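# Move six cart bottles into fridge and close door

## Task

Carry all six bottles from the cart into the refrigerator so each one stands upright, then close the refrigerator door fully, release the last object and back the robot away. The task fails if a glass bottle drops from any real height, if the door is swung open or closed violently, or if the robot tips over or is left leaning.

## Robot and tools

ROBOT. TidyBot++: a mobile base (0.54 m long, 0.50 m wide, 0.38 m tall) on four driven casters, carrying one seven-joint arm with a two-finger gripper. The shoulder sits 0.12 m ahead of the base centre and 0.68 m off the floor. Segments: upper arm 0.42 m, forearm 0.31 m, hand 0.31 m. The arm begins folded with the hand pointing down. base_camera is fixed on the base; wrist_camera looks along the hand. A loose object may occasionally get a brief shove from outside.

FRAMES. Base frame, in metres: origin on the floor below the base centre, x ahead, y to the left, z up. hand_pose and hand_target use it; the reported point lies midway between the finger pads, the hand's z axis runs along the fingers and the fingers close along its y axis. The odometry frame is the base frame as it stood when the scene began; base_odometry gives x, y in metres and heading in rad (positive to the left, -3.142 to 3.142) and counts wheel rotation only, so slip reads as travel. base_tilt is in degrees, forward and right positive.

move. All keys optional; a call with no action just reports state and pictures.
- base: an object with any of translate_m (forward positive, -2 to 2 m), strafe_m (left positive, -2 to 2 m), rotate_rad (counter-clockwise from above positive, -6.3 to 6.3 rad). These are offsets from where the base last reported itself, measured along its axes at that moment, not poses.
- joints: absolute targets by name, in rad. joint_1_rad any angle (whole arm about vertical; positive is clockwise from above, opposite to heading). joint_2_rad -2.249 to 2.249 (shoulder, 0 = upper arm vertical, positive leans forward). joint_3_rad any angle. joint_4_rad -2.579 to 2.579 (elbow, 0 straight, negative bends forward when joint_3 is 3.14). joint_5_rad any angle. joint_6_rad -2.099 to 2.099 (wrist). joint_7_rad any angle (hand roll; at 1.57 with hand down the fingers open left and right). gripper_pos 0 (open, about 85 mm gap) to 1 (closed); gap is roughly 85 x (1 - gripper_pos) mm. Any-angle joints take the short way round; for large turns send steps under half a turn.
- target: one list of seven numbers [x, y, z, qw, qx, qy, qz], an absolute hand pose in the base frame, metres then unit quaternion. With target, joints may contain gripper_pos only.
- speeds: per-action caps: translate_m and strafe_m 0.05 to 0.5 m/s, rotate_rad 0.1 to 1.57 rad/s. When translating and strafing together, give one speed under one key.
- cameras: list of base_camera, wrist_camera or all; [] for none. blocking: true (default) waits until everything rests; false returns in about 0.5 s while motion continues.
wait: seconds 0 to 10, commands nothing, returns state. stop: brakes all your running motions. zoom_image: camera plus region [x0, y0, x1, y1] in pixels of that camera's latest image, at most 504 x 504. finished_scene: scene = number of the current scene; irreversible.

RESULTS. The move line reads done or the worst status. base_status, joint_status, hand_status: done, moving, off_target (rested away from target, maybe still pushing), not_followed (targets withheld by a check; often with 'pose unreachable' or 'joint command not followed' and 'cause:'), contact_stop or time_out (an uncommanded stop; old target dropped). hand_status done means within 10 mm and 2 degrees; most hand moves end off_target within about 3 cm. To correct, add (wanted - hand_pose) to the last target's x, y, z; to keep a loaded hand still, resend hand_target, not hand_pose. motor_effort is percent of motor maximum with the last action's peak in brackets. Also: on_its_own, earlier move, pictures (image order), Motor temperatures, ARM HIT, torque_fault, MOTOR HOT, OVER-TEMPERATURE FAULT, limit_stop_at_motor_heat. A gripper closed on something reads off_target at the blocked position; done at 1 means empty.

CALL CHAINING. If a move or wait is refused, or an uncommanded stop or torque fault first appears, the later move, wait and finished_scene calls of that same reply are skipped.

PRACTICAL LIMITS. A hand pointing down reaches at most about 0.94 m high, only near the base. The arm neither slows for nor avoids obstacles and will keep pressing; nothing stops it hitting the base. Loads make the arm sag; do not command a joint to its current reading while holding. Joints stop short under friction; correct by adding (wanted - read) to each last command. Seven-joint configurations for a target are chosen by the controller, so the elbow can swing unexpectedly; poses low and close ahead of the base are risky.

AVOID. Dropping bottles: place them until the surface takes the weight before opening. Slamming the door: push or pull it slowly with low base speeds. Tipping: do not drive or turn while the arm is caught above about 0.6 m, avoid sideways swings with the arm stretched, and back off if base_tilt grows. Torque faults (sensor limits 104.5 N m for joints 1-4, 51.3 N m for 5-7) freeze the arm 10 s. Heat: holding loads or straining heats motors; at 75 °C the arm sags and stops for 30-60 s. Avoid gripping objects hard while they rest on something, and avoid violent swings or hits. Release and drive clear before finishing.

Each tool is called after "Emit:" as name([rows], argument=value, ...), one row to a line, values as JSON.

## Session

Emit:
move()

Scene clock: 0.00 s.
Motor temperatures (°C): [37 32 34 35 38 42 40]
base_odometry: x=+0.000 y=+0.000 heading=+0.000
base_tilt: forward=-0.1 right=+0.1
base_status: not commanded
joint_positions: joint_1_rad=-0.024 joint_2_rad=-0.380 joint_3_rad=+3.146 joint_4_rad=-2.543 joint_5_rad=+0.020 joint_6_rad=-0.898 joint_7_rad=+1.588 gripper_pos=+0.000
joint_status: not commanded
motor_effort: joint_1_rad=-1 joint_2_rad=+0 joint_3_rad=+1 joint_4_rad=+14 joint_5_rad=+0 joint_6_rad=+0 joint_7_rad=+0
hand_pose: x=+0.2487 y=-0.0007 z=+0.5867 quat_wxyz=(+0.007, +0.999, +0.025, +0.040) (m; base frame)
hand_target: x=+0.2499 y=-0.0007 z=+0.5874 quat_wxyz=(+0.007, +0.999, +0.025, +0.041) (m; base frame)
hand_status: not commanded
pictures: base_camera, wrist_camera
camera_calibration:
wrist_camera: T_world_to_cam=[[0.0636766, -0.997522, 0.0299112, -0.0439912], [-0.99132, -0.0666784, -0.113311, 0.372195], [0.115025, -0.0224363, -0.993109, 0.684892], [0, 0, 0, 1]] pos_world=[0.292985, -0.00369848, 0.723663]

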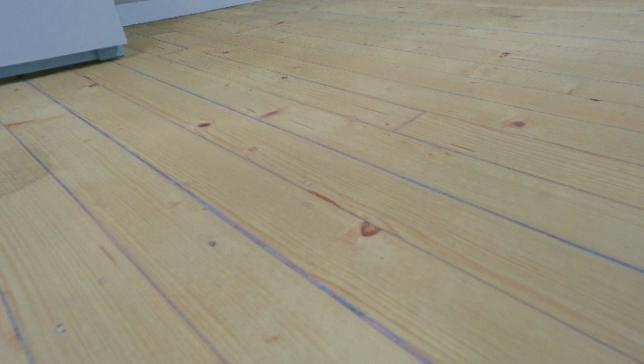

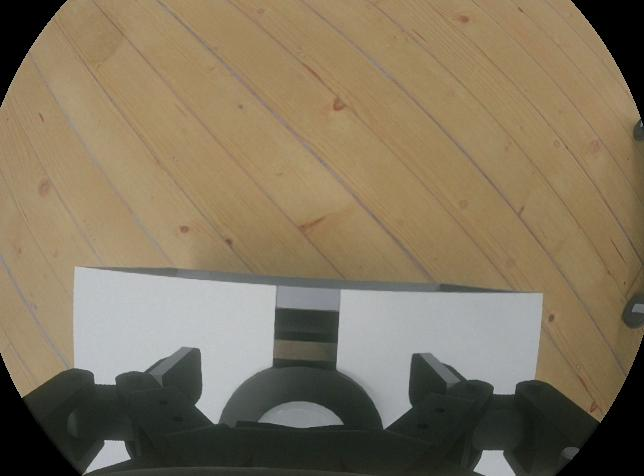

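Emit:
move(target=[0.6,0,1.02,0,0.7071,0,0.7071], base={"rotate_rad":0.4})

Scene clock: 9.07 s.
Motor temperatures (°C): [37 32 34 35 38 42 40]
move: off_target
base_odometry: x=+0.000 y=+0.000 heading=+0.400
base_tilt: forward=-0.2 right=+0.1
base_status: done
joint_positions: joint_1_rad=-0.023 joint_2_rad=-0.357 joint_3_rad=+3.146 joint_4_rad=-2.117 joint_5_rad=+0.020 joint_6_rad=+0.115 joint_7_rad=+1.588 gripper_pos=+0.000
joint_status: not commanded
motor_effort: joint_1_rad=+0(1) joint_2_rad=-9(9) joint_3_rad=+1(2) joint_4_rad=+22(22) joint_5_rad=+0(1) joint_6_rad=+8(9) joint_7_rad=+1(1)
hand_pose: x=+0.5912 y=+0.0104 z=+0.9933 quat_wxyz=(+0.005, +0.733, +0.021, +0.680) (m; base frame)
hand_target: x=+0.6000 y=+0.0000 z=+1.0200 quat_wxyz=(+0.000, +0.707, +0.000, +0.707) (m; base frame)
hand_status: off_target (0.030 m and 4.9 deg from the pose sent, 0.558 m and 85.5 deg at the start)
pictures: base_camera, wrist_camera
camera_calibration:
wrist_camera: T_world_to_cam=[[0.0123924, -0.998548, 0.0524236, -0.0589359], [-0.0397729, -0.0528784, -0.997809, 1.07441], [0.999132, 0.0102802, -0.0403704, -0.419836], [0, 0, 0, 1]] pos_world=[0.462934, 0.00227896, 1.0582]

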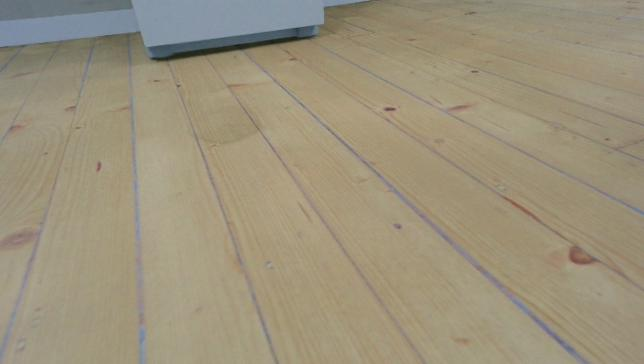

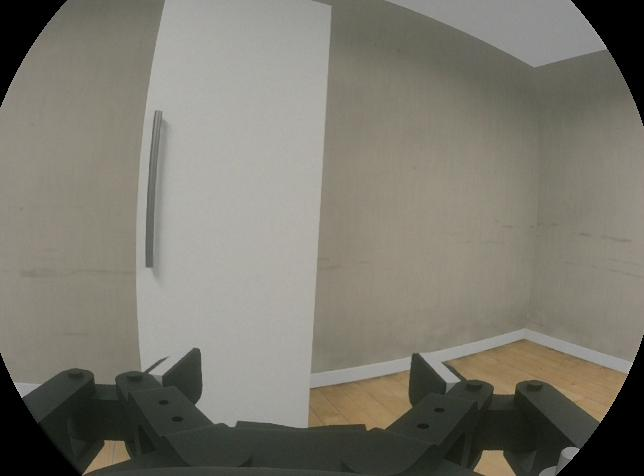

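Emit:
zoom_image(camera="base_camera", region=[120, 10, 340, 70])

Scaled by 2.291.

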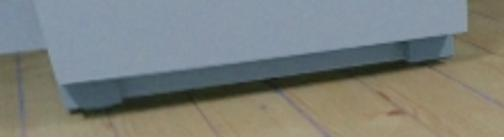

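Emit:
move(base={"rotate_rad":-1.97}, joints={"joint_1_rad":-0.03,"joint_2_rad":-0.1,"joint_4_rad":-1.6,"joint_6_rad":-0.75,"joint_7_rad":1.55})

Scene clock: 31.43 s.
Motor temperatures (°C): [37 32 34 35 38 42 40]
move: done
base_odometry: x=+0.000 y=+0.000 heading=-1.570
base_tilt: forward=-0.2 right=+0.1
base_status: done
joint_positions: joint_1_rad=-0.027 joint_2_rad=-0.106 joint_3_rad=+3.151 joint_4_rad=-1.627 joint_5_rad=+0.020 joint_6_rad=-0.667 joint_7_rad=+1.588 gripper_pos=+0.000
joint_status: all done
motor_effort: joint_1_rad=+0(3) joint_2_rad=-18(21) joint_3_rad=+1(3) joint_4_rad=+21(23) joint_5_rad=-1(1) joint_6_rad=+7(10) joint_7_rad=+0(2)
hand_pose: x=+0.6425 y=+0.0061 z=+0.9354 quat_wxyz=(+0.009, +0.888, +0.019, +0.459) (m; base frame)
hand_target: x=+0.6328 y=+0.0101 z=+0.9272 quat_wxyz=(-0.007, +0.902, +0.000, +0.431) (m; base frame)
hand_status: not commanded
pictures: base_camera, wrist_camera
camera_calibration:
wrist_camera: T_world_to_cam=[[0.0251373, -0.998247, 0.053587, -0.0700945], [-0.549747, -0.0585745, -0.833275, 1.19227], [0.834953, -0.008513, -0.550256, 0.109148], [0, 0, 0, 1]] pos_world=[0.566073, 0.000793974, 1.0573]

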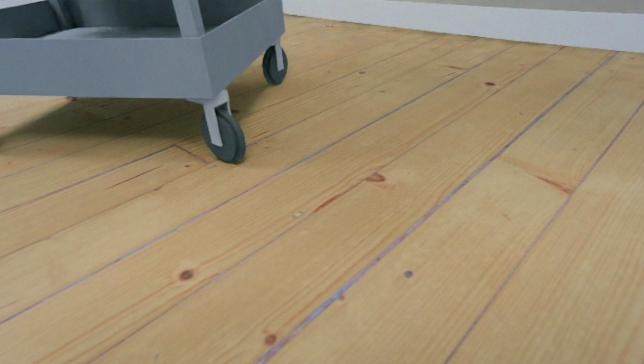

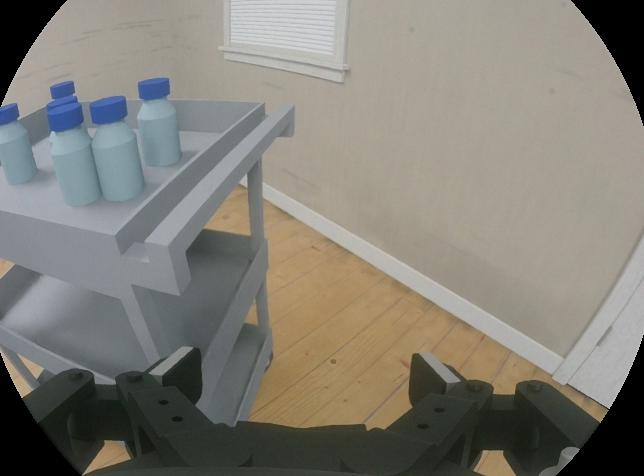

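Emit:
move(joints={"joint_1_rad":-0.03,"joint_2_rad":0.0,"joint_4_rad":-1.2,"joint_6_rad":-0.85,"joint_7_rad":1.55}, cameras=[])

Emit:
move(base={"translate_m":0.13,"strafe_m":0.4,"rotate_rad":-0.09}, speeds={"translate_m":0.3})

Scene clock: 56.23 s.
Motor temperatures (°C): [37 33 34 35 38 42 40]
move: done
base_odometry: x=+0.000 y=+0.000 heading=-1.570
base_tilt: forward=-0.2 right=+0.1
base_status: not commanded
joint_positions: joint_1_rad=-0.027 joint_2_rad=-0.023 joint_3_rad=+3.151 joint_4_rad=-1.227 joint_5_rad=+0.020 joint_6_rad=-0.766 joint_7_rad=+1.588 gripper_pos=+0.000
joint_status: all done
motor_effort: joint_1_rad=+0(2) joint_2_rad=-21(21) joint_3_rad=+1(2) joint_4_rad=+21(23) joint_5_rad=+0(1) joint_6_rad=+7(8) joint_7_rad=+1(2)
hand_pose: x=+0.6898 y=+0.0066 z=+1.0942 quat_wxyz=(+0.010, +0.833, +0.016, +0.553) (m; base frame)
hand_target: x=+0.6883 y=+0.0113 z=+1.0729 quat_wxyz=(-0.008, +0.855, +0.000, +0.519) (m; base frame)
hand_status: not commanded
pictures: none
No camera images: "cameras" was empty.

Scene clock: 58.57 s.
Motor temperatures (°C): [37 33 34 36 38 42 40]
move: done
base_odometry: x=+0.400 y=-0.130 heading=-1.661
base_tilt: forward=-0.2 right=+0.0
base_status: done
joint_positions: joint_1_rad=-0.026 joint_2_rad=-0.018 joint_3_rad=+3.157 joint_4_rad=-1.226 joint_5_rad=+0.020 joint_6_rad=-0.767 joint_7_rad=+1.588 gripper_pos=+0.000
joint_status: not commanded
motor_effort: joint_1_rad=+0(5) joint_2_rad=-21(22) joint_3_rad=+1(3) joint_4_rad=+21(21) joint_5_rad=+0(2) joint_6_rad=+8(9) joint_7_rad=+0(1)
hand_pose: x=+0.6916 y=+0.0032 z=+1.0915 quat_wxyz=(+0.011, +0.835, +0.014, +0.551) (m; base frame)
hand_target: x=+0.6883 y=+0.0113 z=+1.0729 quat_wxyz=(-0.008, +0.855, +0.000, +0.519) (m; base frame)
hand_status: not commanded
pictures: base_camera, wrist_camera
camera_calibration:
wrist_camera: T_world_to_cam=[[0.00558745, -0.99852, 0.0540942, -0.0695984], [-0.361341, -0.052456, -0.930957, 1.32545], [0.932417, -0.0143448, -0.361099, -0.119816], [0, 0, 0, 1]] pos_world=[0.591047, -0.00168628, 1.19444]

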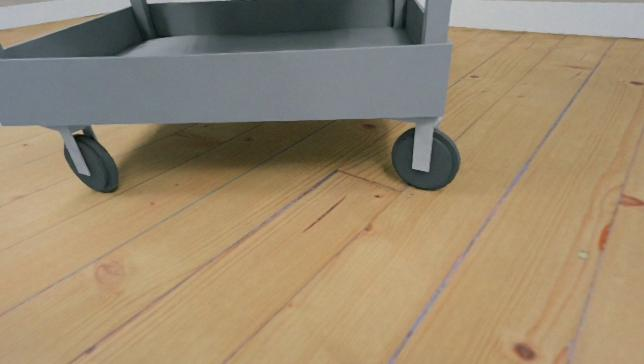

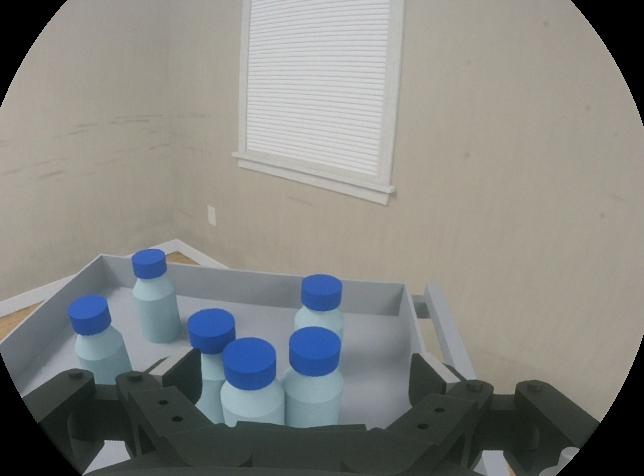

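Emit:
move(base={"translate_m":-0.672,"strafe_m":0.191,"rotate_rad":2.414}, speeds={"translate_m":0.4,"rotate_rad":1.0}, target=[0.6,0,1.02,0,0.7071,0,0.7071])

Emit:
zoom_image(camera="base_camera", region=[100, 20, 600, 220])

Scene clock: 92.03 s.
Motor temperatures (°C): [37 33 34 36 38 42 40]
move: off_target
base_odometry: x=+0.651 y=+0.522 heading=+0.753
base_tilt: forward=-0.2 right=+0.0
base_status: done
joint_positions: joint_1_rad=-0.023 joint_2_rad=-0.321 joint_3_rad=+3.157 joint_4_rad=-2.086 joint_5_rad=+0.020 joint_6_rad=+0.117 joint_7_rad=+1.588 gripper_pos=+0.000
joint_status: not commanded
motor_effort: joint_1_rad=+0(4) joint_2_rad=-10(25) joint_3_rad=+1(3) joint_4_rad=+22(22) joint_5_rad=+0(2) joint_6_rad=+8(9) joint_7_rad=+1(2)
hand_pose: x=+0.6052 y=+0.0046 z=+0.9966 quat_wxyz=(+0.007, +0.734, +0.016, +0.679) (m; base frame)
hand_target: x=+0.6000 y=+0.0000 z=+1.0200 quat_wxyz=(+0.000, +0.707, +0.000, +0.707) (m; base frame)
hand_status: off_target (0.024 m and 4.8 deg from the pose sent, 0.116 m and 23.3 deg at the start)
pictures: base_camera, wrist_camera
camera_calibration:
wrist_camera: T_world_to_cam=[[0.00213758, -0.99879, 0.0491382, -0.0555482], [-0.0419955, -0.0491846, -0.997906, 1.07936], [0.999116, 0.000069519, -0.0420498, -0.431973], [0, 0, 0, 1]] pos_world=[0.477038, -0.00236315, 1.06166]

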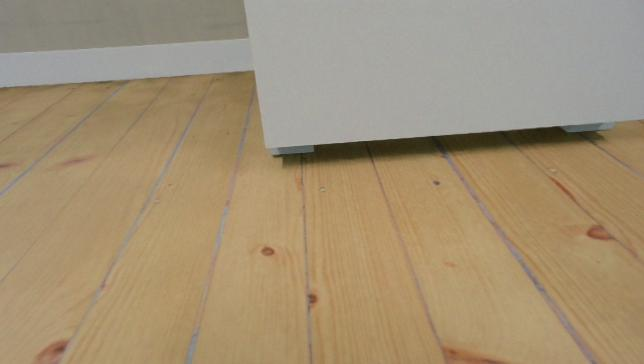

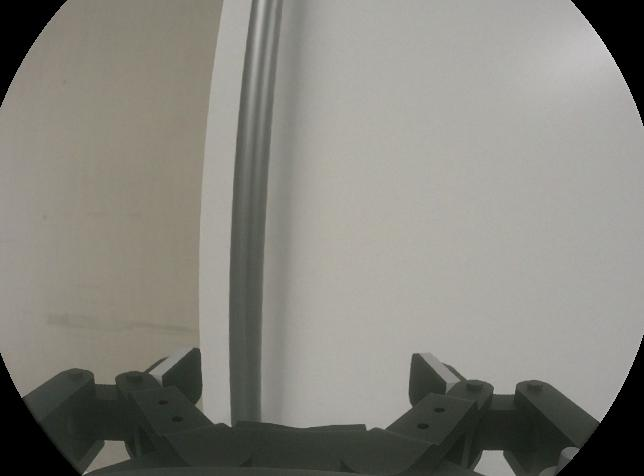

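Scaled by 1.008.

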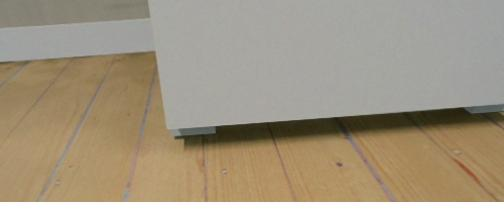

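Emit:
move(base={"rotate_rad":0.055})

Emit:
zoom_image(camera="base_camera", region=[200, 20, 644, 220])

Scene clock: 104.17 s.
Motor temperatures (°C): [37 33 34 36 38 42 40]
move: done
base_odometry: x=+0.651 y=+0.522 heading=+0.808
base_tilt: forward=-0.2 right=+0.0
base_status: done
joint_positions: joint_1_rad=-0.018 joint_2_rad=-0.321 joint_3_rad=+3.154 joint_4_rad=-2.086 joint_5_rad=+0.020 joint_6_rad=+0.118 joint_7_rad=+1.588 gripper_pos=+0.000
joint_status: not commanded
motor_effort: joint_1_rad=-1(2) joint_2_rad=-10(11) joint_3_rad=+1(4) joint_4_rad=+22(22) joint_5_rad=+0(1) joint_6_rad=+8(9) joint_7_rad=+1(1)
hand_pose: x=+0.6052 y=+0.0036 z=+0.9967 quat_wxyz=(+0.008, +0.733, +0.015, +0.680) (m; base frame)
hand_target: x=+0.6000 y=+0.0000 z=+1.0200 quat_wxyz=(+0.000, +0.707, +0.000, +0.707) (m; base frame)
hand_status: not commanded
pictures: base_camera, wrist_camera
camera_calibration:
wrist_camera: T_world_to_cam=[[-0.000531092, -0.998752, 0.0499385, -0.0557699], [-0.0416496, -0.0498731, -0.997887, 1.07917], [0.999132, -0.00260989, -0.0415712, -0.432426], [0, 0, 0, 1]] pos_world=[0.476969, -0.00300726, 1.0617]

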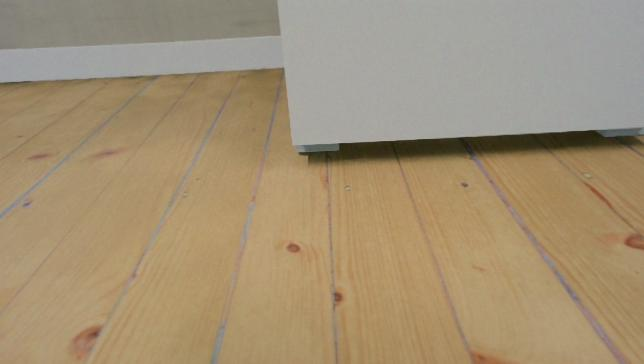

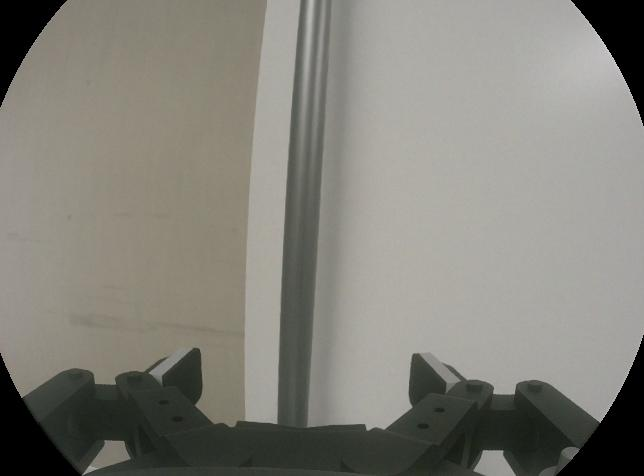

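Scaled by 1.135.

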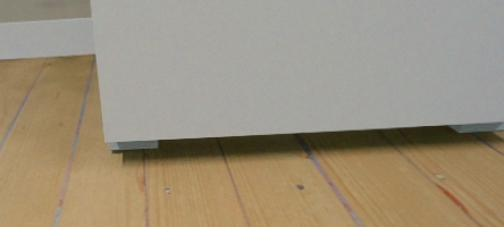

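Emit:
move(base={"translate_m":0.105,"strafe_m":0.011}, speeds={"translate_m":0.1})

Scene clock: 111.73 s.
Motor temperatures (°C): [37 33 34 36 38 42 40]
move: done
base_odometry: x=+0.716 y=+0.606 heading=+0.808
base_tilt: forward=-0.2 right=+0.1
base_status: done
joint_positions: joint_1_rad=-0.018 joint_2_rad=-0.331 joint_3_rad=+3.154 joint_4_rad=-2.087 joint_5_rad=+0.020 joint_6_rad=+0.119 joint_7_rad=+1.588 gripper_pos=+0.000
joint_status: not commanded
motor_effort: joint_1_rad=-1(1) joint_2_rad=-10(14) joint_3_rad=+1(2) joint_4_rad=+22(22) joint_5_rad=+0(1) joint_6_rad=+8(9) joint_7_rad=+1(2)
hand_pose: x=+0.6021 y=+0.0035 z=+1.0008 quat_wxyz=(+0.008, +0.730, +0.015, +0.683) (m; base frame)
hand_target: x=+0.6000 y=+0.0000 z=+1.0200 quat_wxyz=(+0.000, +0.707, +0.000, +0.707) (m; base frame)
hand_status: not commanded
pictures: base_camera, wrist_camera
camera_calibration:
wrist_camera: T_world_to_cam=[[-0.000979003, -0.998761, 0.0497573, -0.0555748], [-0.0321926, -0.0497001, -0.998245, 1.07788], [0.999481, -0.0025791, -0.0321041, -0.438777], [0, 0, 0, 1]] pos_world=[0.473194, -0.00306686, 1.06467]

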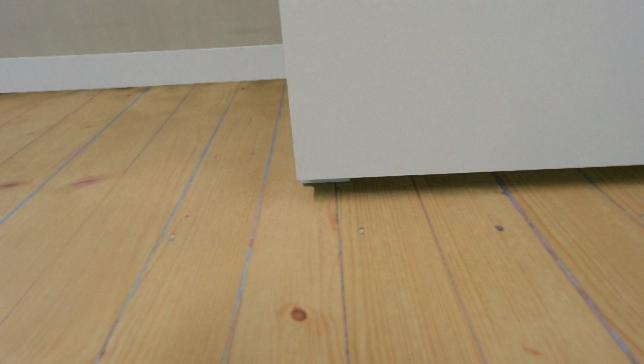

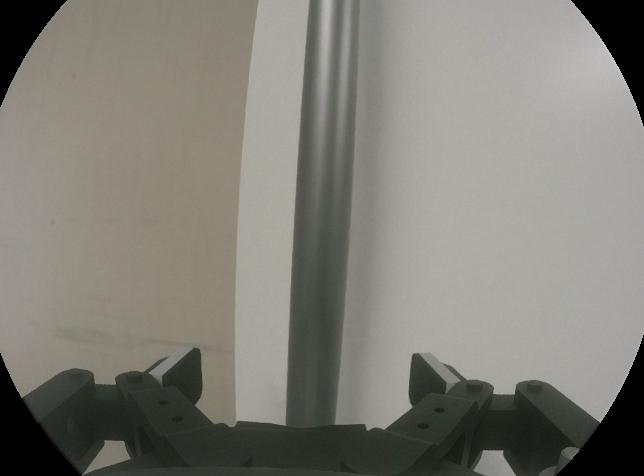

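Emit:
move(joints={"gripper_pos":0.8}, cameras=["wrist_camera"])

Scene clock: 115.73 s.
Motor temperatures (°C): [37 33 34 36 38 42 40]
move: done
base_odometry: x=+0.716 y=+0.606 heading=+0.808
base_tilt: forward=-0.1 right=+0.1
base_status: not commanded
joint_positions: joint_1_rad=-0.018 joint_2_rad=-0.331 joint_3_rad=+3.154 joint_4_rad=-2.087 joint_5_rad=+0.020 joint_6_rad=+0.119 joint_7_rad=+1.588 gripper_pos=+0.800
joint_status: all done
motor_effort: joint_1_rad=-1(1) joint_2_rad=-10(10) joint_3_rad=+1(2) joint_4_rad=+22(22) joint_5_rad=+0(1) joint_6_rad=+8(10) joint_7_rad=+1(1)
hand_pose: x=+0.6021 y=+0.0035 z=+1.0009 quat_wxyz=(+0.008, +0.730, +0.015, +0.683) (m; base frame)
hand_target: x=+0.6000 y=+0.0000 z=+1.0200 quat_wxyz=(+0.000, +0.707, +0.000, +0.707) (m; base frame)
hand_status: not commanded
pictures: wrist_camera
camera_calibration:
wrist_camera: T_world_to_cam=[[-0.000981107, -0.998761, 0.0497567, -0.0555735], [-0.0321318, -0.0496995, -0.998247, 1.07786], [0.999483, -0.00257816, -0.0320432, -0.438839], [0, 0, 0, 1]] pos_world=[0.473192, -0.00306672, 1.06468]

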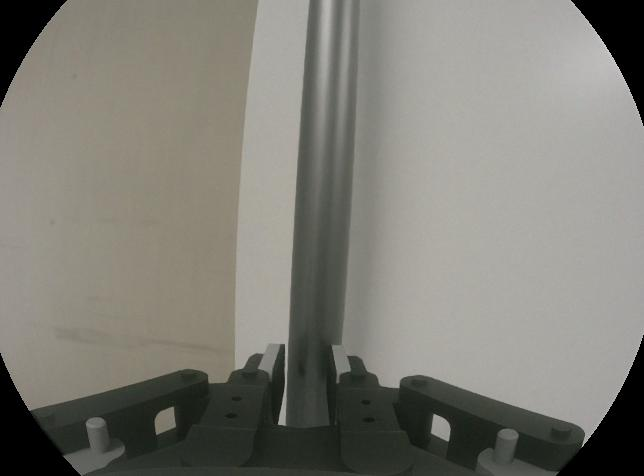

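Emit:
move(joints={"gripper_pos":0.87}, cameras=["wrist_camera"])

Scene clock: 119.50 s.
Motor temperatures (°C): [37 33 34 36 38 42 40]
move: done
base_odometry: x=+0.716 y=+0.606 heading=+0.808
base_tilt: forward=-0.2 right=+0.1
base_status: not commanded
joint_positions: joint_1_rad=-0.018 joint_2_rad=-0.331 joint_3_rad=+3.154 joint_4_rad=-2.087 joint_5_rad=+0.020 joint_6_rad=+0.119 joint_7_rad=+1.588 gripper_pos=+0.870
joint_status: all done
motor_effort: joint_1_rad=-1(1) joint_2_rad=-9(10) joint_3_rad=+0(2) joint_4_rad=+22(22) joint_5_rad=+0(1) joint_6_rad=+9(9) joint_7_rad=+1(1)
hand_pose: x=+0.6021 y=+0.0035 z=+1.0009 quat_wxyz=(+0.008, +0.730, +0.015, +0.683) (m; base frame)
hand_target: x=+0.6000 y=+0.0000 z=+1.0200 quat_wxyz=(+0.000, +0.707, +0.000, +0.707) (m; base frame)
hand_status: not commanded
pictures: wrist_camera
camera_calibration:
wrist_camera: T_world_to_cam=[[-0.000979524, -0.998761, 0.0497569, -0.0555737], [-0.0321611, -0.0496997, -0.998246, 1.07786], [0.999482, -0.00257804, -0.0320726, -0.438808], [0, 0, 0, 1]] pos_world=[0.473191, -0.00306666, 1.06466]

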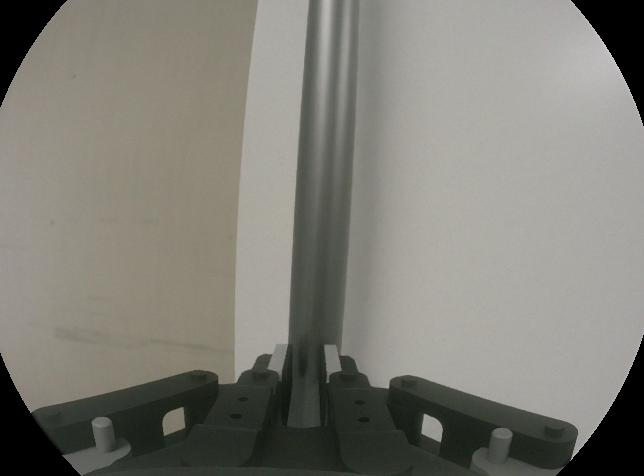

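Emit:
move(joints={"gripper_pos":0.3}, cameras=[])

Emit:
move(base={"translate_m":0.03,"strafe_m":0.003}, speeds={"translate_m":0.1}, cameras=["wrist_camera"])

Emit:
move(joints={"gripper_pos":0.8}, cameras=["wrist_camera"])

Scene clock: 129.20 s.
Motor temperatures (°C): [37 33 34 36 38 42 40]
move: done
base_odometry: x=+0.716 y=+0.606 heading=+0.808
base_tilt: forward=-0.2 right=+0.0
base_status: not commanded
joint_positions: joint_1_rad=-0.018 joint_2_rad=-0.331 joint_3_rad=+3.154 joint_4_rad=-2.087 joint_5_rad=+0.020 joint_6_rad=+0.119 joint_7_rad=+1.588 gripper_pos=+0.300
joint_status: all done
motor_effort: joint_1_rad=-1(1) joint_2_rad=-10(10) joint_3_rad=+1(2) joint_4_rad=+22(22) joint_5_rad=-1(1) joint_6_rad=+8(9) joint_7_rad=+1(1)
hand_pose: x=+0.6021 y=+0.0035 z=+1.0008 quat_wxyz=(+0.008, +0.730, +0.015, +0.683) (m; base frame)
hand_target: x=+0.6000 y=+0.0000 z=+1.0200 quat_wxyz=(+0.000, +0.707, +0.000, +0.707) (m; base frame)
hand_status: not commanded
pictures: none
No camera images: "cameras" was empty.

Scene clock: 130.03 s.
Motor temperatures (°C): [37 33 34 36 38 42 40]
move: done
base_odometry: x=+0.734 y=+0.630 heading=+0.809
base_tilt: forward=-0.2 right=+0.0
base_status: done
joint_positions: joint_1_rad=-0.018 joint_2_rad=-0.333 joint_3_rad=+3.154 joint_4_rad=-2.088 joint_5_rad=+0.020 joint_6_rad=+0.120 joint_7_rad=+1.588 gripper_pos=+0.300
joint_status: not commanded
motor_effort: joint_1_rad=+0(1) joint_2_rad=-10(13) joint_3_rad=+1(2) joint_4_rad=+22(23) joint_5_rad=-1(1) joint_6_rad=+9(9) joint_7_rad=+1(1)
hand_pose: x=+0.6012 y=+0.0035 z=+1.0018 quat_wxyz=(+0.008, +0.729, +0.015, +0.684) (m; base frame)
hand_target: x=+0.6000 y=+0.0000 z=+1.0200 quat_wxyz=(+0.000, +0.707, +0.000, +0.707) (m; base frame)
hand_status: not commanded
pictures: wrist_camera
camera_calibration:
wrist_camera: T_world_to_cam=[[-0.00108643, -0.998763, 0.0497077, -0.055518], [-0.0297636, -0.0496534, -0.998323, 1.07741], [0.999556, -0.00256409, -0.0296728, -0.440351], [0, 0, 0, 1]] pos_world=[0.472163, -0.00308117, 1.0653]

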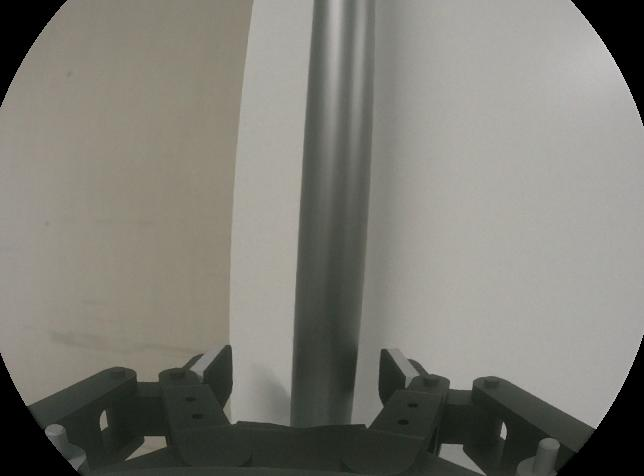

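Scene clock: 131.63 s.
Motor temperatures (°C): [37 33 34 36 38 42 40]
move: off_target
base_odometry: x=+0.734 y=+0.630 heading=+0.809
base_tilt: forward=-0.2 right=+0.0
base_status: not commanded
joint_positions: joint_1_rad=-0.006 joint_2_rad=-0.334 joint_3_rad=+3.158 joint_4_rad=-2.089 joint_5_rad=+0.018 joint_6_rad=+0.120 joint_7_rad=+1.588 gripper_pos=+0.758
joint_status: gripper_pos off_target (ended at +0.758, target +0.800)
motor_effort: joint_1_rad=+3(7) joint_2_rad=-9(10) joint_3_rad=+5(6) joint_4_rad=+22(23) joint_5_rad=+1(3) joint_6_rad=+8(9) joint_7_rad=+3(3)
hand_pose: x=+0.6008 y=-0.0041 z=+1.0018 quat_wxyz=(+0.013, +0.729, +0.009, +0.684) (m; base frame)
hand_target: x=+0.6000 y=+0.0000 z=+1.0200 quat_wxyz=(+0.000, +0.707, +0.000, +0.707) (m; base frame)
hand_status: not commanded
pictures: wrist_camera
camera_calibration:
wrist_camera: T_world_to_cam=[[-0.016165, -0.998757, 0.0471425, -0.0514794], [-0.0300862, -0.0466414, -0.998459, 1.07742], [0.999417, -0.0175585, -0.0292949, -0.440333], [0, 0, 0, 1]] pos_world=[0.47166, -0.00889469, 1.06528]

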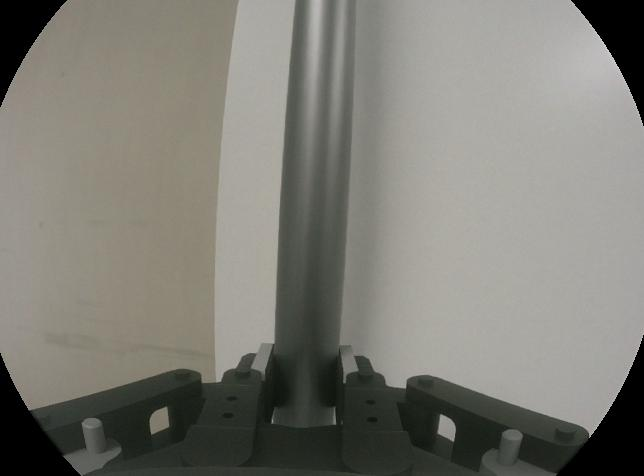

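Emit:
move(base={"translate_m":-0.076,"strafe_m":-0.108,"rotate_rad":0.15}, speeds={"translate_m":0.1,"rotate_rad":0.12})

Scene clock: 137.97 s.
Motor temperatures (°C): [37 33 34 36 38 42 40]
move: done
base_odometry: x=+0.760 y=+0.500 heading=+0.960
base_tilt: forward=-0.1 right=+0.1
base_status: done
joint_positions: joint_1_rad=-0.008 joint_2_rad=-0.305 joint_3_rad=+3.158 joint_4_rad=-2.085 joint_5_rad=+0.018 joint_6_rad=+0.158 joint_7_rad=+1.588 gripper_pos=+0.759
joint_status: not commanded
motor_effort: joint_1_rad=+0(10) joint_2_rad=-16(26) joint_3_rad=+1(10) joint_4_rad=+21(22) joint_5_rad=+2(3) joint_6_rad=+8(9) joint_7_rad=+3(4)
hand_pose: x=+0.6112 y=-0.0026 z=+1.0022 quat_wxyz=(+0.012, +0.725, +0.010, +0.689) (m; base frame)
hand_target: x=+0.6000 y=+0.0000 z=+1.0200 quat_wxyz=(+0.000, +0.707, +0.000, +0.707) (m; base frame)
hand_status: not commanded
pictures: base_camera, wrist_camera
camera_calibration:
wrist_camera: T_world_to_cam=[[-0.013876, -0.998775, 0.0474924, -0.051644], [-0.0169078, -0.0472558, -0.99874, 1.07033], [0.999761, -0.0146615, -0.0162314, -0.463981], [0, 0, 0, 1]] pos_world=[0.48125, -0.00780418, 1.0639]

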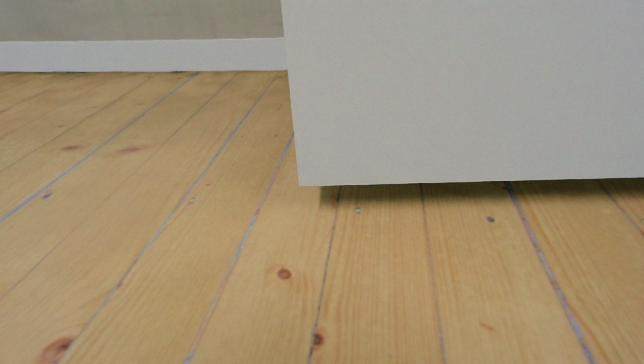

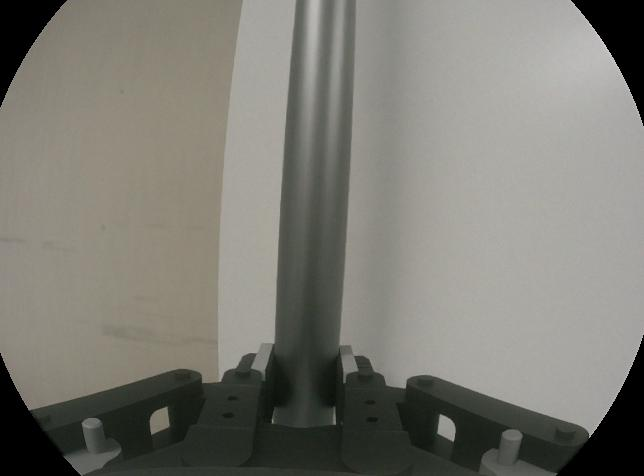

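Emit:
move(base={"translate_m":-0.145,"strafe_m":-0.265,"rotate_rad":0.35}, speeds={"translate_m":0.15,"rotate_rad":0.17}, cameras=["wrist_camera"])

Emit:
move(base={"translate_m":-0.148,"strafe_m":-0.267,"rotate_rad":0.35}, speeds={"translate_m":0.15,"rotate_rad":0.17})

Scene clock: 145.13 s.
Motor temperatures (°C): [37 33 34 36 38 42 40]
move: done
base_odometry: x=+0.894 y=+0.229 heading=+1.310
base_tilt: forward=-0.2 right=+0.1
base_status: done
joint_positions: joint_1_rad=-0.009 joint_2_rad=-0.309 joint_3_rad=+3.154 joint_4_rad=-2.088 joint_5_rad=+0.018 joint_6_rad=+0.158 joint_7_rad=+1.588 gripper_pos=+0.759
joint_status: not commanded
motor_effort: joint_1_rad=+2(6) joint_2_rad=-15(21) joint_3_rad=+4(5) joint_4_rad=+21(22) joint_5_rad=+2(3) joint_6_rad=+9(10) joint_7_rad=+3(4)
hand_pose: x=+0.6097 y=-0.0004 z=+1.0016 quat_wxyz=(+0.011, +0.725, +0.012, +0.689) (m; base frame)
hand_target: x=+0.6000 y=+0.0000 z=+1.0200 quat_wxyz=(+0.000, +0.707, +0.000, +0.707) (m; base frame)
hand_status: not commanded
pictures: wrist_camera
camera_calibration:
wrist_camera: T_world_to_cam=[[-0.0099802, -0.998779, 0.0483748, -0.052693], [-0.016705, -0.0482039, -0.998698, 1.06973], [0.999811, -0.0107753, -0.0162035, -0.462576], [0, 0, 0, 1]] pos_world=[0.479833, -0.00604794, 1.06339]

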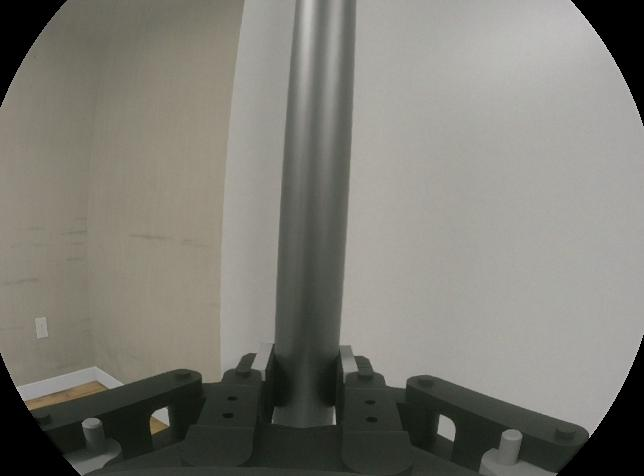

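Scene clock: 147.87 s.
Motor temperatures (°C): [37 33 34 36 38 42 40]
move: done
base_odometry: x=+1.114 y=+0.017 heading=+1.661
base_tilt: forward=-0.2 right=+0.1
base_status: done
joint_positions: joint_1_rad=-0.017 joint_2_rad=-0.314 joint_3_rad=+3.147 joint_4_rad=-2.095 joint_5_rad=+0.018 joint_6_rad=+0.158 joint_7_rad=+1.588 gripper_pos=+0.759
joint_status: not commanded
motor_effort: joint_1_rad=-3(8) joint_2_rad=-14(21) joint_3_rad=-2(8) joint_4_rad=+22(24) joint_5_rad=+3(4) joint_6_rad=+9(11) joint_7_rad=+3(4)
hand_pose: x=+0.6073 y=+0.0074 z=+1.0003 quat_wxyz=(+0.007, +0.725, +0.018, +0.689) (m; base frame)
hand_target: x=+0.6000 y=+0.0000 z=+1.0200 quat_wxyz=(+0.000, +0.707, +0.000, +0.707) (m; base frame)
hand_status: not commanded
pictures: base_camera, wrist_camera
camera_calibration:
wrist_camera: T_world_to_cam=[[0.00459157, -0.99871, 0.0505766, -0.0558525], [-0.016612, -0.0506463, -0.998578, 1.06862], [0.999851, 0.00374487, -0.0168231, -0.459612], [0, 0, 0, 1]] pos_world=[0.477552, 0.0000621388, 1.06219]

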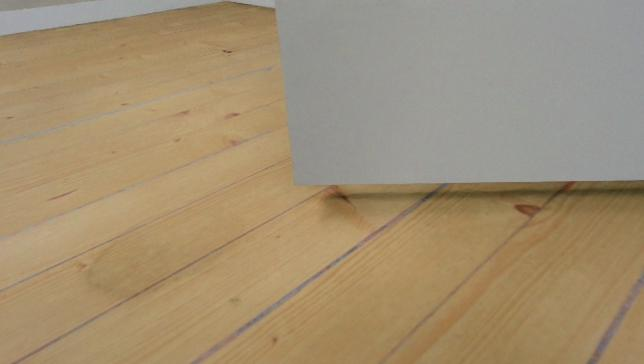

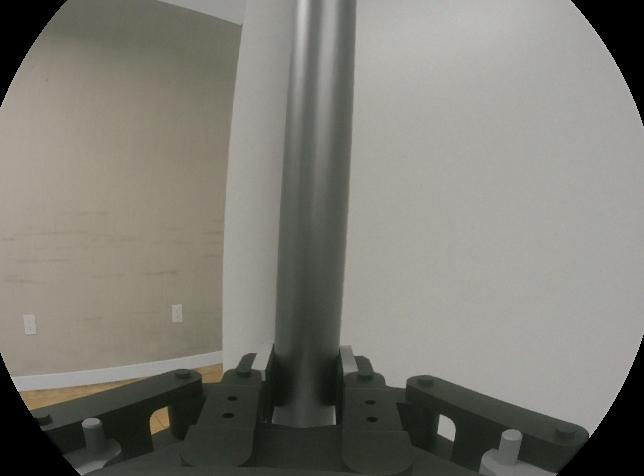

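Working beautifully. Three more.

Emit:
move(base={"translate_m":-0.148,"strafe_m":-0.263,"rotate_rad":0.35}, speeds={"translate_m":0.15,"rotate_rad":0.17}, cameras=["wrist_camera"])

Emit:
move(base={"translate_m":-0.148,"strafe_m":-0.264,"rotate_rad":0.35}, speeds={"translate_m":0.15,"rotate_rad":0.17})

Scene clock: 154.60 s.
Motor temperatures (°C): [37 33 34 36 38 42 40]
move: done
base_odometry: x=+1.389 y=-0.107 heading=+2.011
base_tilt: forward=-0.2 right=+0.1
base_status: done
joint_positions: joint_1_rad=-0.020 joint_2_rad=-0.319 joint_3_rad=+3.142 joint_4_rad=-2.102 joint_5_rad=+0.018 joint_6_rad=+0.159 joint_7_rad=+1.588 gripper_pos=+0.759
joint_status: not commanded
motor_effort: joint_1_rad=+3(6) joint_2_rad=-13(19) joint_3_rad=+4(8) joint_4_rad=+24(25) joint_5_rad=+1(3) joint_6_rad=+9(11) joint_7_rad=+3(4)
hand_pose: x=+0.6052 y=+0.0115 z=+0.9983 quat_wxyz=(+0.005, +0.726, +0.021, +0.688) (m; base frame)
hand_target: x=+0.6000 y=+0.0000 z=+1.0200 quat_wxyz=(+0.000, +0.707, +0.000, +0.707) (m; base frame)
hand_status: not commanded
pictures: wrist_camera
camera_calibration:
wrist_camera: T_world_to_cam=[[0.0121125, -0.998573, 0.0520123, -0.0576967], [-0.0183696, -0.0522296, -0.998466, 1.06775], [0.999758, 0.0111385, -0.018976, -0.455421], [0, 0, 0, 1]] pos_world=[0.475624, 0.0032267, 1.06048]

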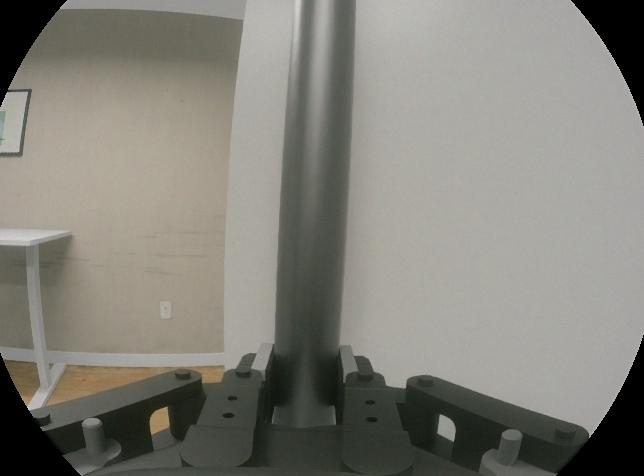

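Scene clock: 157.30 s.
Motor temperatures (°C): [37 33 34 36 38 42 40]
move: done
base_odometry: x=+1.691 y=-0.128 heading=+2.362
base_tilt: forward=-0.2 right=+0.1
base_status: done
joint_positions: joint_1_rad=-0.025 joint_2_rad=-0.326 joint_3_rad=+3.135 joint_4_rad=-2.112 joint_5_rad=+0.018 joint_6_rad=+0.159 joint_7_rad=+1.588 gripper_pos=+0.759
joint_status: not commanded
motor_effort: joint_1_rad=+4(8) joint_2_rad=-12(17) joint_3_rad=+5(9) joint_4_rad=+25(27) joint_5_rad=+0(3) joint_6_rad=+10(12) joint_7_rad=+2(3)
hand_pose: x=+0.6016 y=+0.0179 z=+0.9958 quat_wxyz=(+0.001, +0.726, +0.026, +0.687) (m; base frame)
hand_target: x=+0.6000 y=+0.0000 z=+1.0200 quat_wxyz=(+0.000, +0.707, +0.000, +0.707) (m; base frame)
hand_status: not commanded
pictures: base_camera, wrist_camera
camera_calibration:
wrist_camera: T_world_to_cam=[[0.0243347, -0.998236, 0.0541489, -0.0605415], [-0.02008, -0.0546421, -0.998304, 1.06637], [0.999502, 0.0232061, -0.0213743, -0.449604], [0, 0, 0, 1]] pos_world=[0.472266, 0.00826738, 1.05823]

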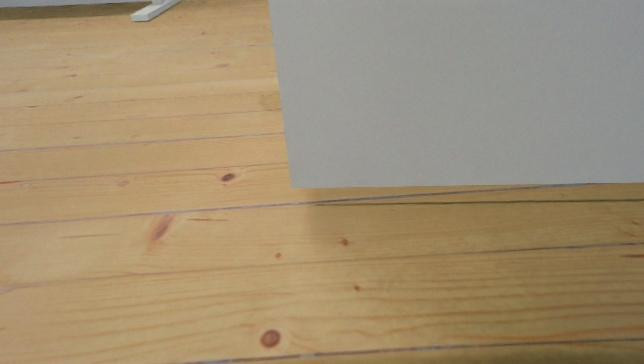

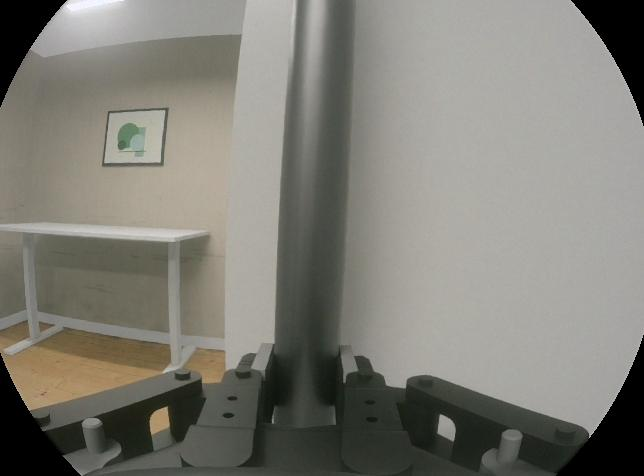

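Emit:
move(base={"translate_m":-0.096,"strafe_m":-0.142,"rotate_rad":0.2}, speeds={"translate_m":0.08,"rotate_rad":0.1}, cameras=["base_camera"])

Emit:
move(joints={"gripper_pos":0}, cameras=["wrist_camera"])

Emit:
move(base={"translate_m":-0.12}, speeds={"translate_m":0.15})

Scene clock: 165.40 s.
Motor temperatures (°C): [37 33 34 36 38 42 40]
move: done
base_odometry: x=+1.859 y=-0.094 heading=+2.563
base_tilt: forward=-0.2 right=+0.1
base_status: done
joint_positions: joint_1_rad=-0.028 joint_2_rad=-0.329 joint_3_rad=+3.134 joint_4_rad=-2.116 joint_5_rad=+0.018 joint_6_rad=+0.159 joint_7_rad=+1.588 gripper_pos=+0.759
joint_status: not commanded
motor_effort: joint_1_rad=+3(7) joint_2_rad=-12(15) joint_3_rad=+5(9) joint_4_rad=+26(28) joint_5_rad=+0(2) joint_6_rad=+12(14) joint_7_rad=+2(3)
hand_pose: x=+0.6004 y=+0.0199 z=+0.9944 quat_wxyz=(+0.000, +0.727, +0.027, +0.686) (m; base frame)
hand_target: x=+0.6000 y=+0.0000 z=+1.0200 quat_wxyz=(+0.000, +0.707, +0.000, +0.707) (m; base frame)
hand_status: not commanded
pictures: base_camera

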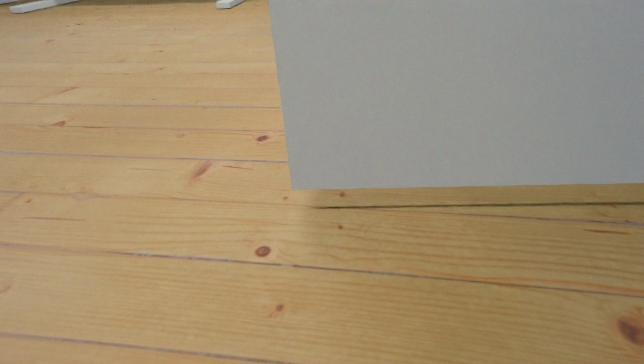

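Scene clock: 166.40 s.
Motor temperatures (°C): [37 33 34 36 38 42 40]
move: done
base_odometry: x=+1.859 y=-0.094 heading=+2.562
base_tilt: forward=-0.1 right=+0.1
base_status: not commanded
joint_positions: joint_1_rad=-0.018 joint_2_rad=-0.330 joint_3_rad=+3.140 joint_4_rad=-2.110 joint_5_rad=+0.018 joint_6_rad=+0.159 joint_7_rad=+1.588 gripper_pos=+0.000
joint_status: all done
motor_effort: joint_1_rad=+0(3) joint_2_rad=-10(14) joint_3_rad=+1(5) joint_4_rad=+22(27) joint_5_rad=+0(1) joint_6_rad=+8(12) joint_7_rad=+1(2)
hand_pose: x=+0.6007 y=+0.0118 z=+0.9988 quat_wxyz=(+0.005, +0.724, +0.021, +0.689) (m; base frame)
hand_target: x=+0.6000 y=+0.0000 z=+1.0200 quat_wxyz=(+0.000, +0.707, +0.000, +0.707) (m; base frame)
hand_status: not commanded
pictures: wrist_camera
camera_calibration:
wrist_camera: T_world_to_cam=[[0.0123427, -0.998531, 0.0527611, -0.0581769], [-0.01496, -0.0529436, -0.998485, 1.06616], [0.999812, 0.0115347, -0.0155914, -0.454363], [0, 0, 0, 1]] pos_world=[0.470945, 0.00359604, 1.06053]

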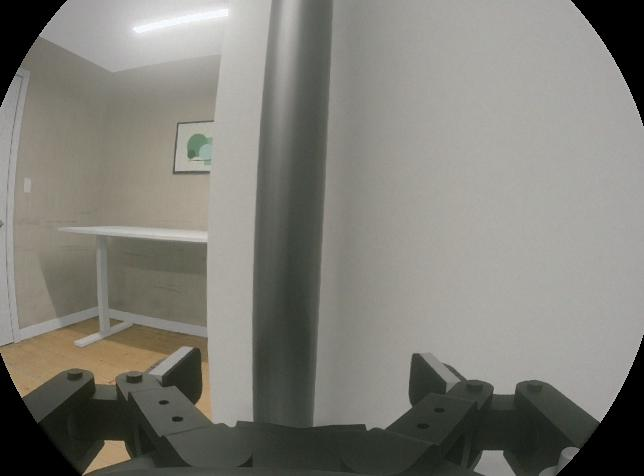

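Scene clock: 167.80 s.
Motor temperatures (°C): [37 33 34 36 38 42 40]
move: done
base_odometry: x=+1.960 y=-0.160 heading=+2.563
base_tilt: forward=-0.2 right=+0.0
base_status: done
joint_positions: joint_1_rad=-0.018 joint_2_rad=-0.336 joint_3_rad=+3.140 joint_4_rad=-2.110 joint_5_rad=+0.018 joint_6_rad=+0.159 joint_7_rad=+1.588 gripper_pos=+0.000
joint_status: not commanded
motor_effort: joint_1_rad=-1(1) joint_2_rad=-10(13) joint_3_rad=+1(2) joint_4_rad=+22(22) joint_5_rad=-1(1) joint_6_rad=+8(10) joint_7_rad=+1(1)
hand_pose: x=+0.5989 y=+0.0118 z=+1.0017 quat_wxyz=(+0.005, +0.722, +0.021, +0.691) (m; base frame)
hand_target: x=+0.6000 y=+0.0000 z=+1.0200 quat_wxyz=(+0.000, +0.707, +0.000, +0.707) (m; base frame)
hand_status: not commanded
pictures: base_camera, wrist_camera
camera_calibration:
wrist_camera: T_world_to_cam=[[0.0120297, -0.998536, 0.0527294, -0.0581181], [-0.00903321, -0.0528396, -0.998562, 1.06551], [0.999887, 0.0115361, -0.00965563, -0.458419], [0, 0, 0, 1]] pos_world=[0.468691, 0.00355649, 1.06262]

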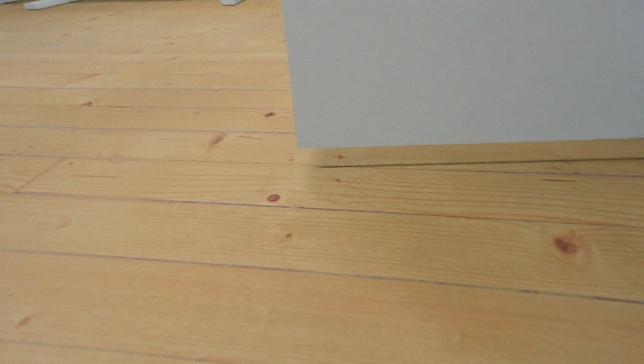

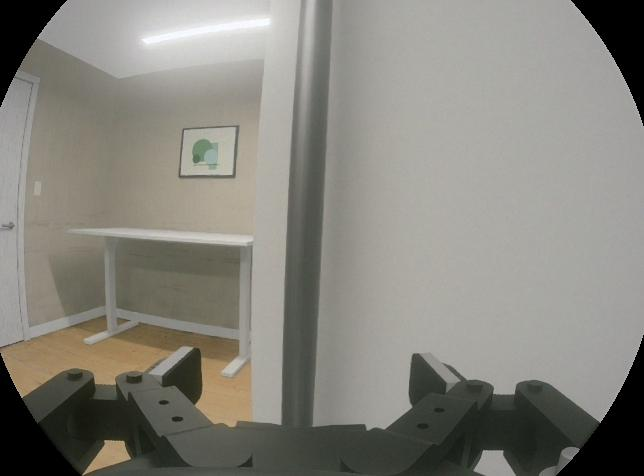

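Emit:
move(base={"strafe_m":0.508}, joints={"joint_1_rad":-0.03,"joint_2_rad":0.0,"joint_4_rad":-1.2,"joint_6_rad":-0.85,"joint_7_rad":1.55}, speeds={"strafe_m":0.35}, cameras=["base_camera"])

Emit:
move(base={"translate_m":1.277,"strafe_m":0.324,"rotate_rad":2.06}, speeds={"translate_m":0.35,"rotate_rad":0.6})

Scene clock: 212.40 s.
Motor temperatures (°C): [37 33 34 36 38 42 40]
move: done
base_odometry: x=+1.682 y=-0.585 heading=+2.563
base_tilt: forward=-0.2 right=+0.0
base_status: done
joint_positions: joint_1_rad=-0.024 joint_2_rad=-0.021 joint_3_rad=+3.141 joint_4_rad=-1.228 joint_5_rad=+0.018 joint_6_rad=-0.765 joint_7_rad=+1.588 gripper_pos=+0.000
joint_status: all done
motor_effort: joint_1_rad=-1(2) joint_2_rad=-21(21) joint_3_rad=+1(3) joint_4_rad=+21(23) joint_5_rad=+0(1) joint_6_rad=+8(9) joint_7_rad=+0(2)
hand_pose: x=+0.6904 y=+0.0114 z=+1.0926 quat_wxyz=(+0.007, +0.834, +0.020, +0.552) (m; base frame)
hand_target: x=+0.6882 y=+0.0114 z=+1.0729 quat_wxyz=(-0.008, +0.855, +0.000, +0.519) (m; base frame)
hand_status: not commanded
pictures: base_camera

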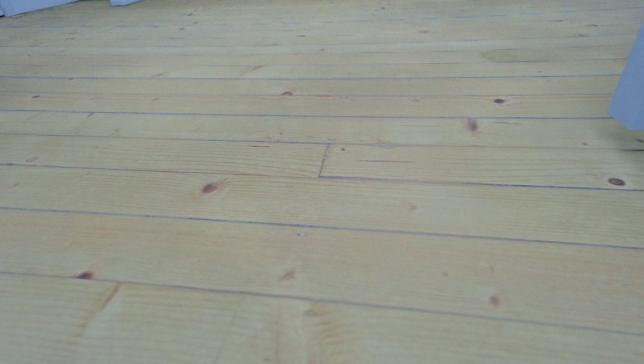

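Scene clock: 217.20 s.
Motor temperatures (°C): [37 33 34 36 38 42 40]
move: done
base_odometry: x=+0.436 y=-0.158 heading=-1.659
base_tilt: forward=-0.1 right=+0.1
base_status: done
joint_positions: joint_1_rad=-0.026 joint_2_rad=-0.014 joint_3_rad=+3.148 joint_4_rad=-1.227 joint_5_rad=+0.018 joint_6_rad=-0.768 joint_7_rad=+1.588 gripper_pos=+0.000
joint_status: not commanded
motor_effort: joint_1_rad=-1(3) joint_2_rad=-21(22) joint_3_rad=+1(4) joint_4_rad=+21(21) joint_5_rad=-1(1) joint_6_rad=+7(9) joint_7_rad=+1(2)
hand_pose: x=+0.6932 y=+0.0090 z=+1.0883 quat_wxyz=(+0.008, +0.836, +0.018, +0.548) (m; base frame)
hand_target: x=+0.6882 y=+0.0114 z=+1.0729 quat_wxyz=(-0.008, +0.855, +0.000, +0.519) (m; base frame)
hand_status: not commanded
pictures: base_camera, wrist_camera
camera_calibration:
wrist_camera: T_world_to_cam=[[0.0158441, -0.998478, 0.0528327, -0.0693454], [-0.366542, -0.054961, -0.928777, 1.32458], [0.930266, -0.00464976, -0.366855, -0.114692], [0, 0, 0, 1]] pos_world=[0.593309, 0.00302731, 1.19183]

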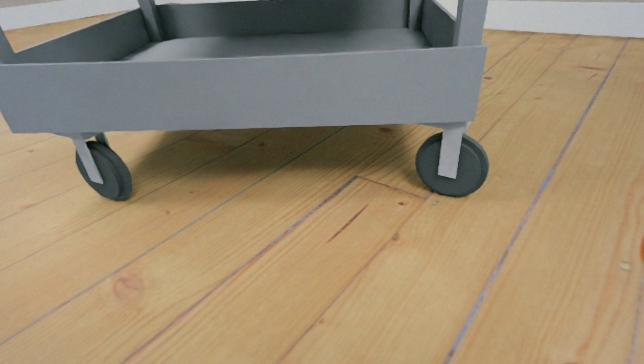

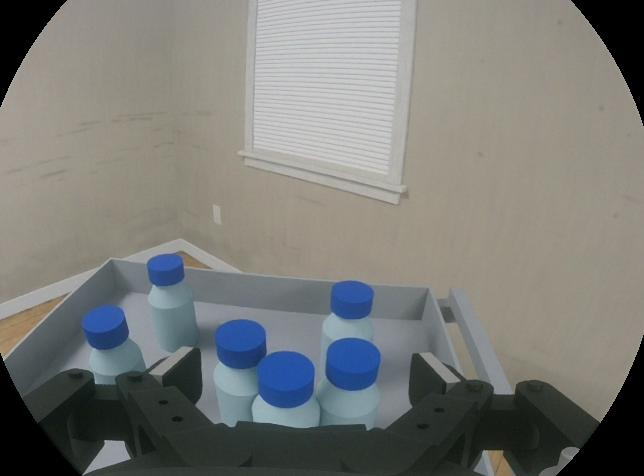

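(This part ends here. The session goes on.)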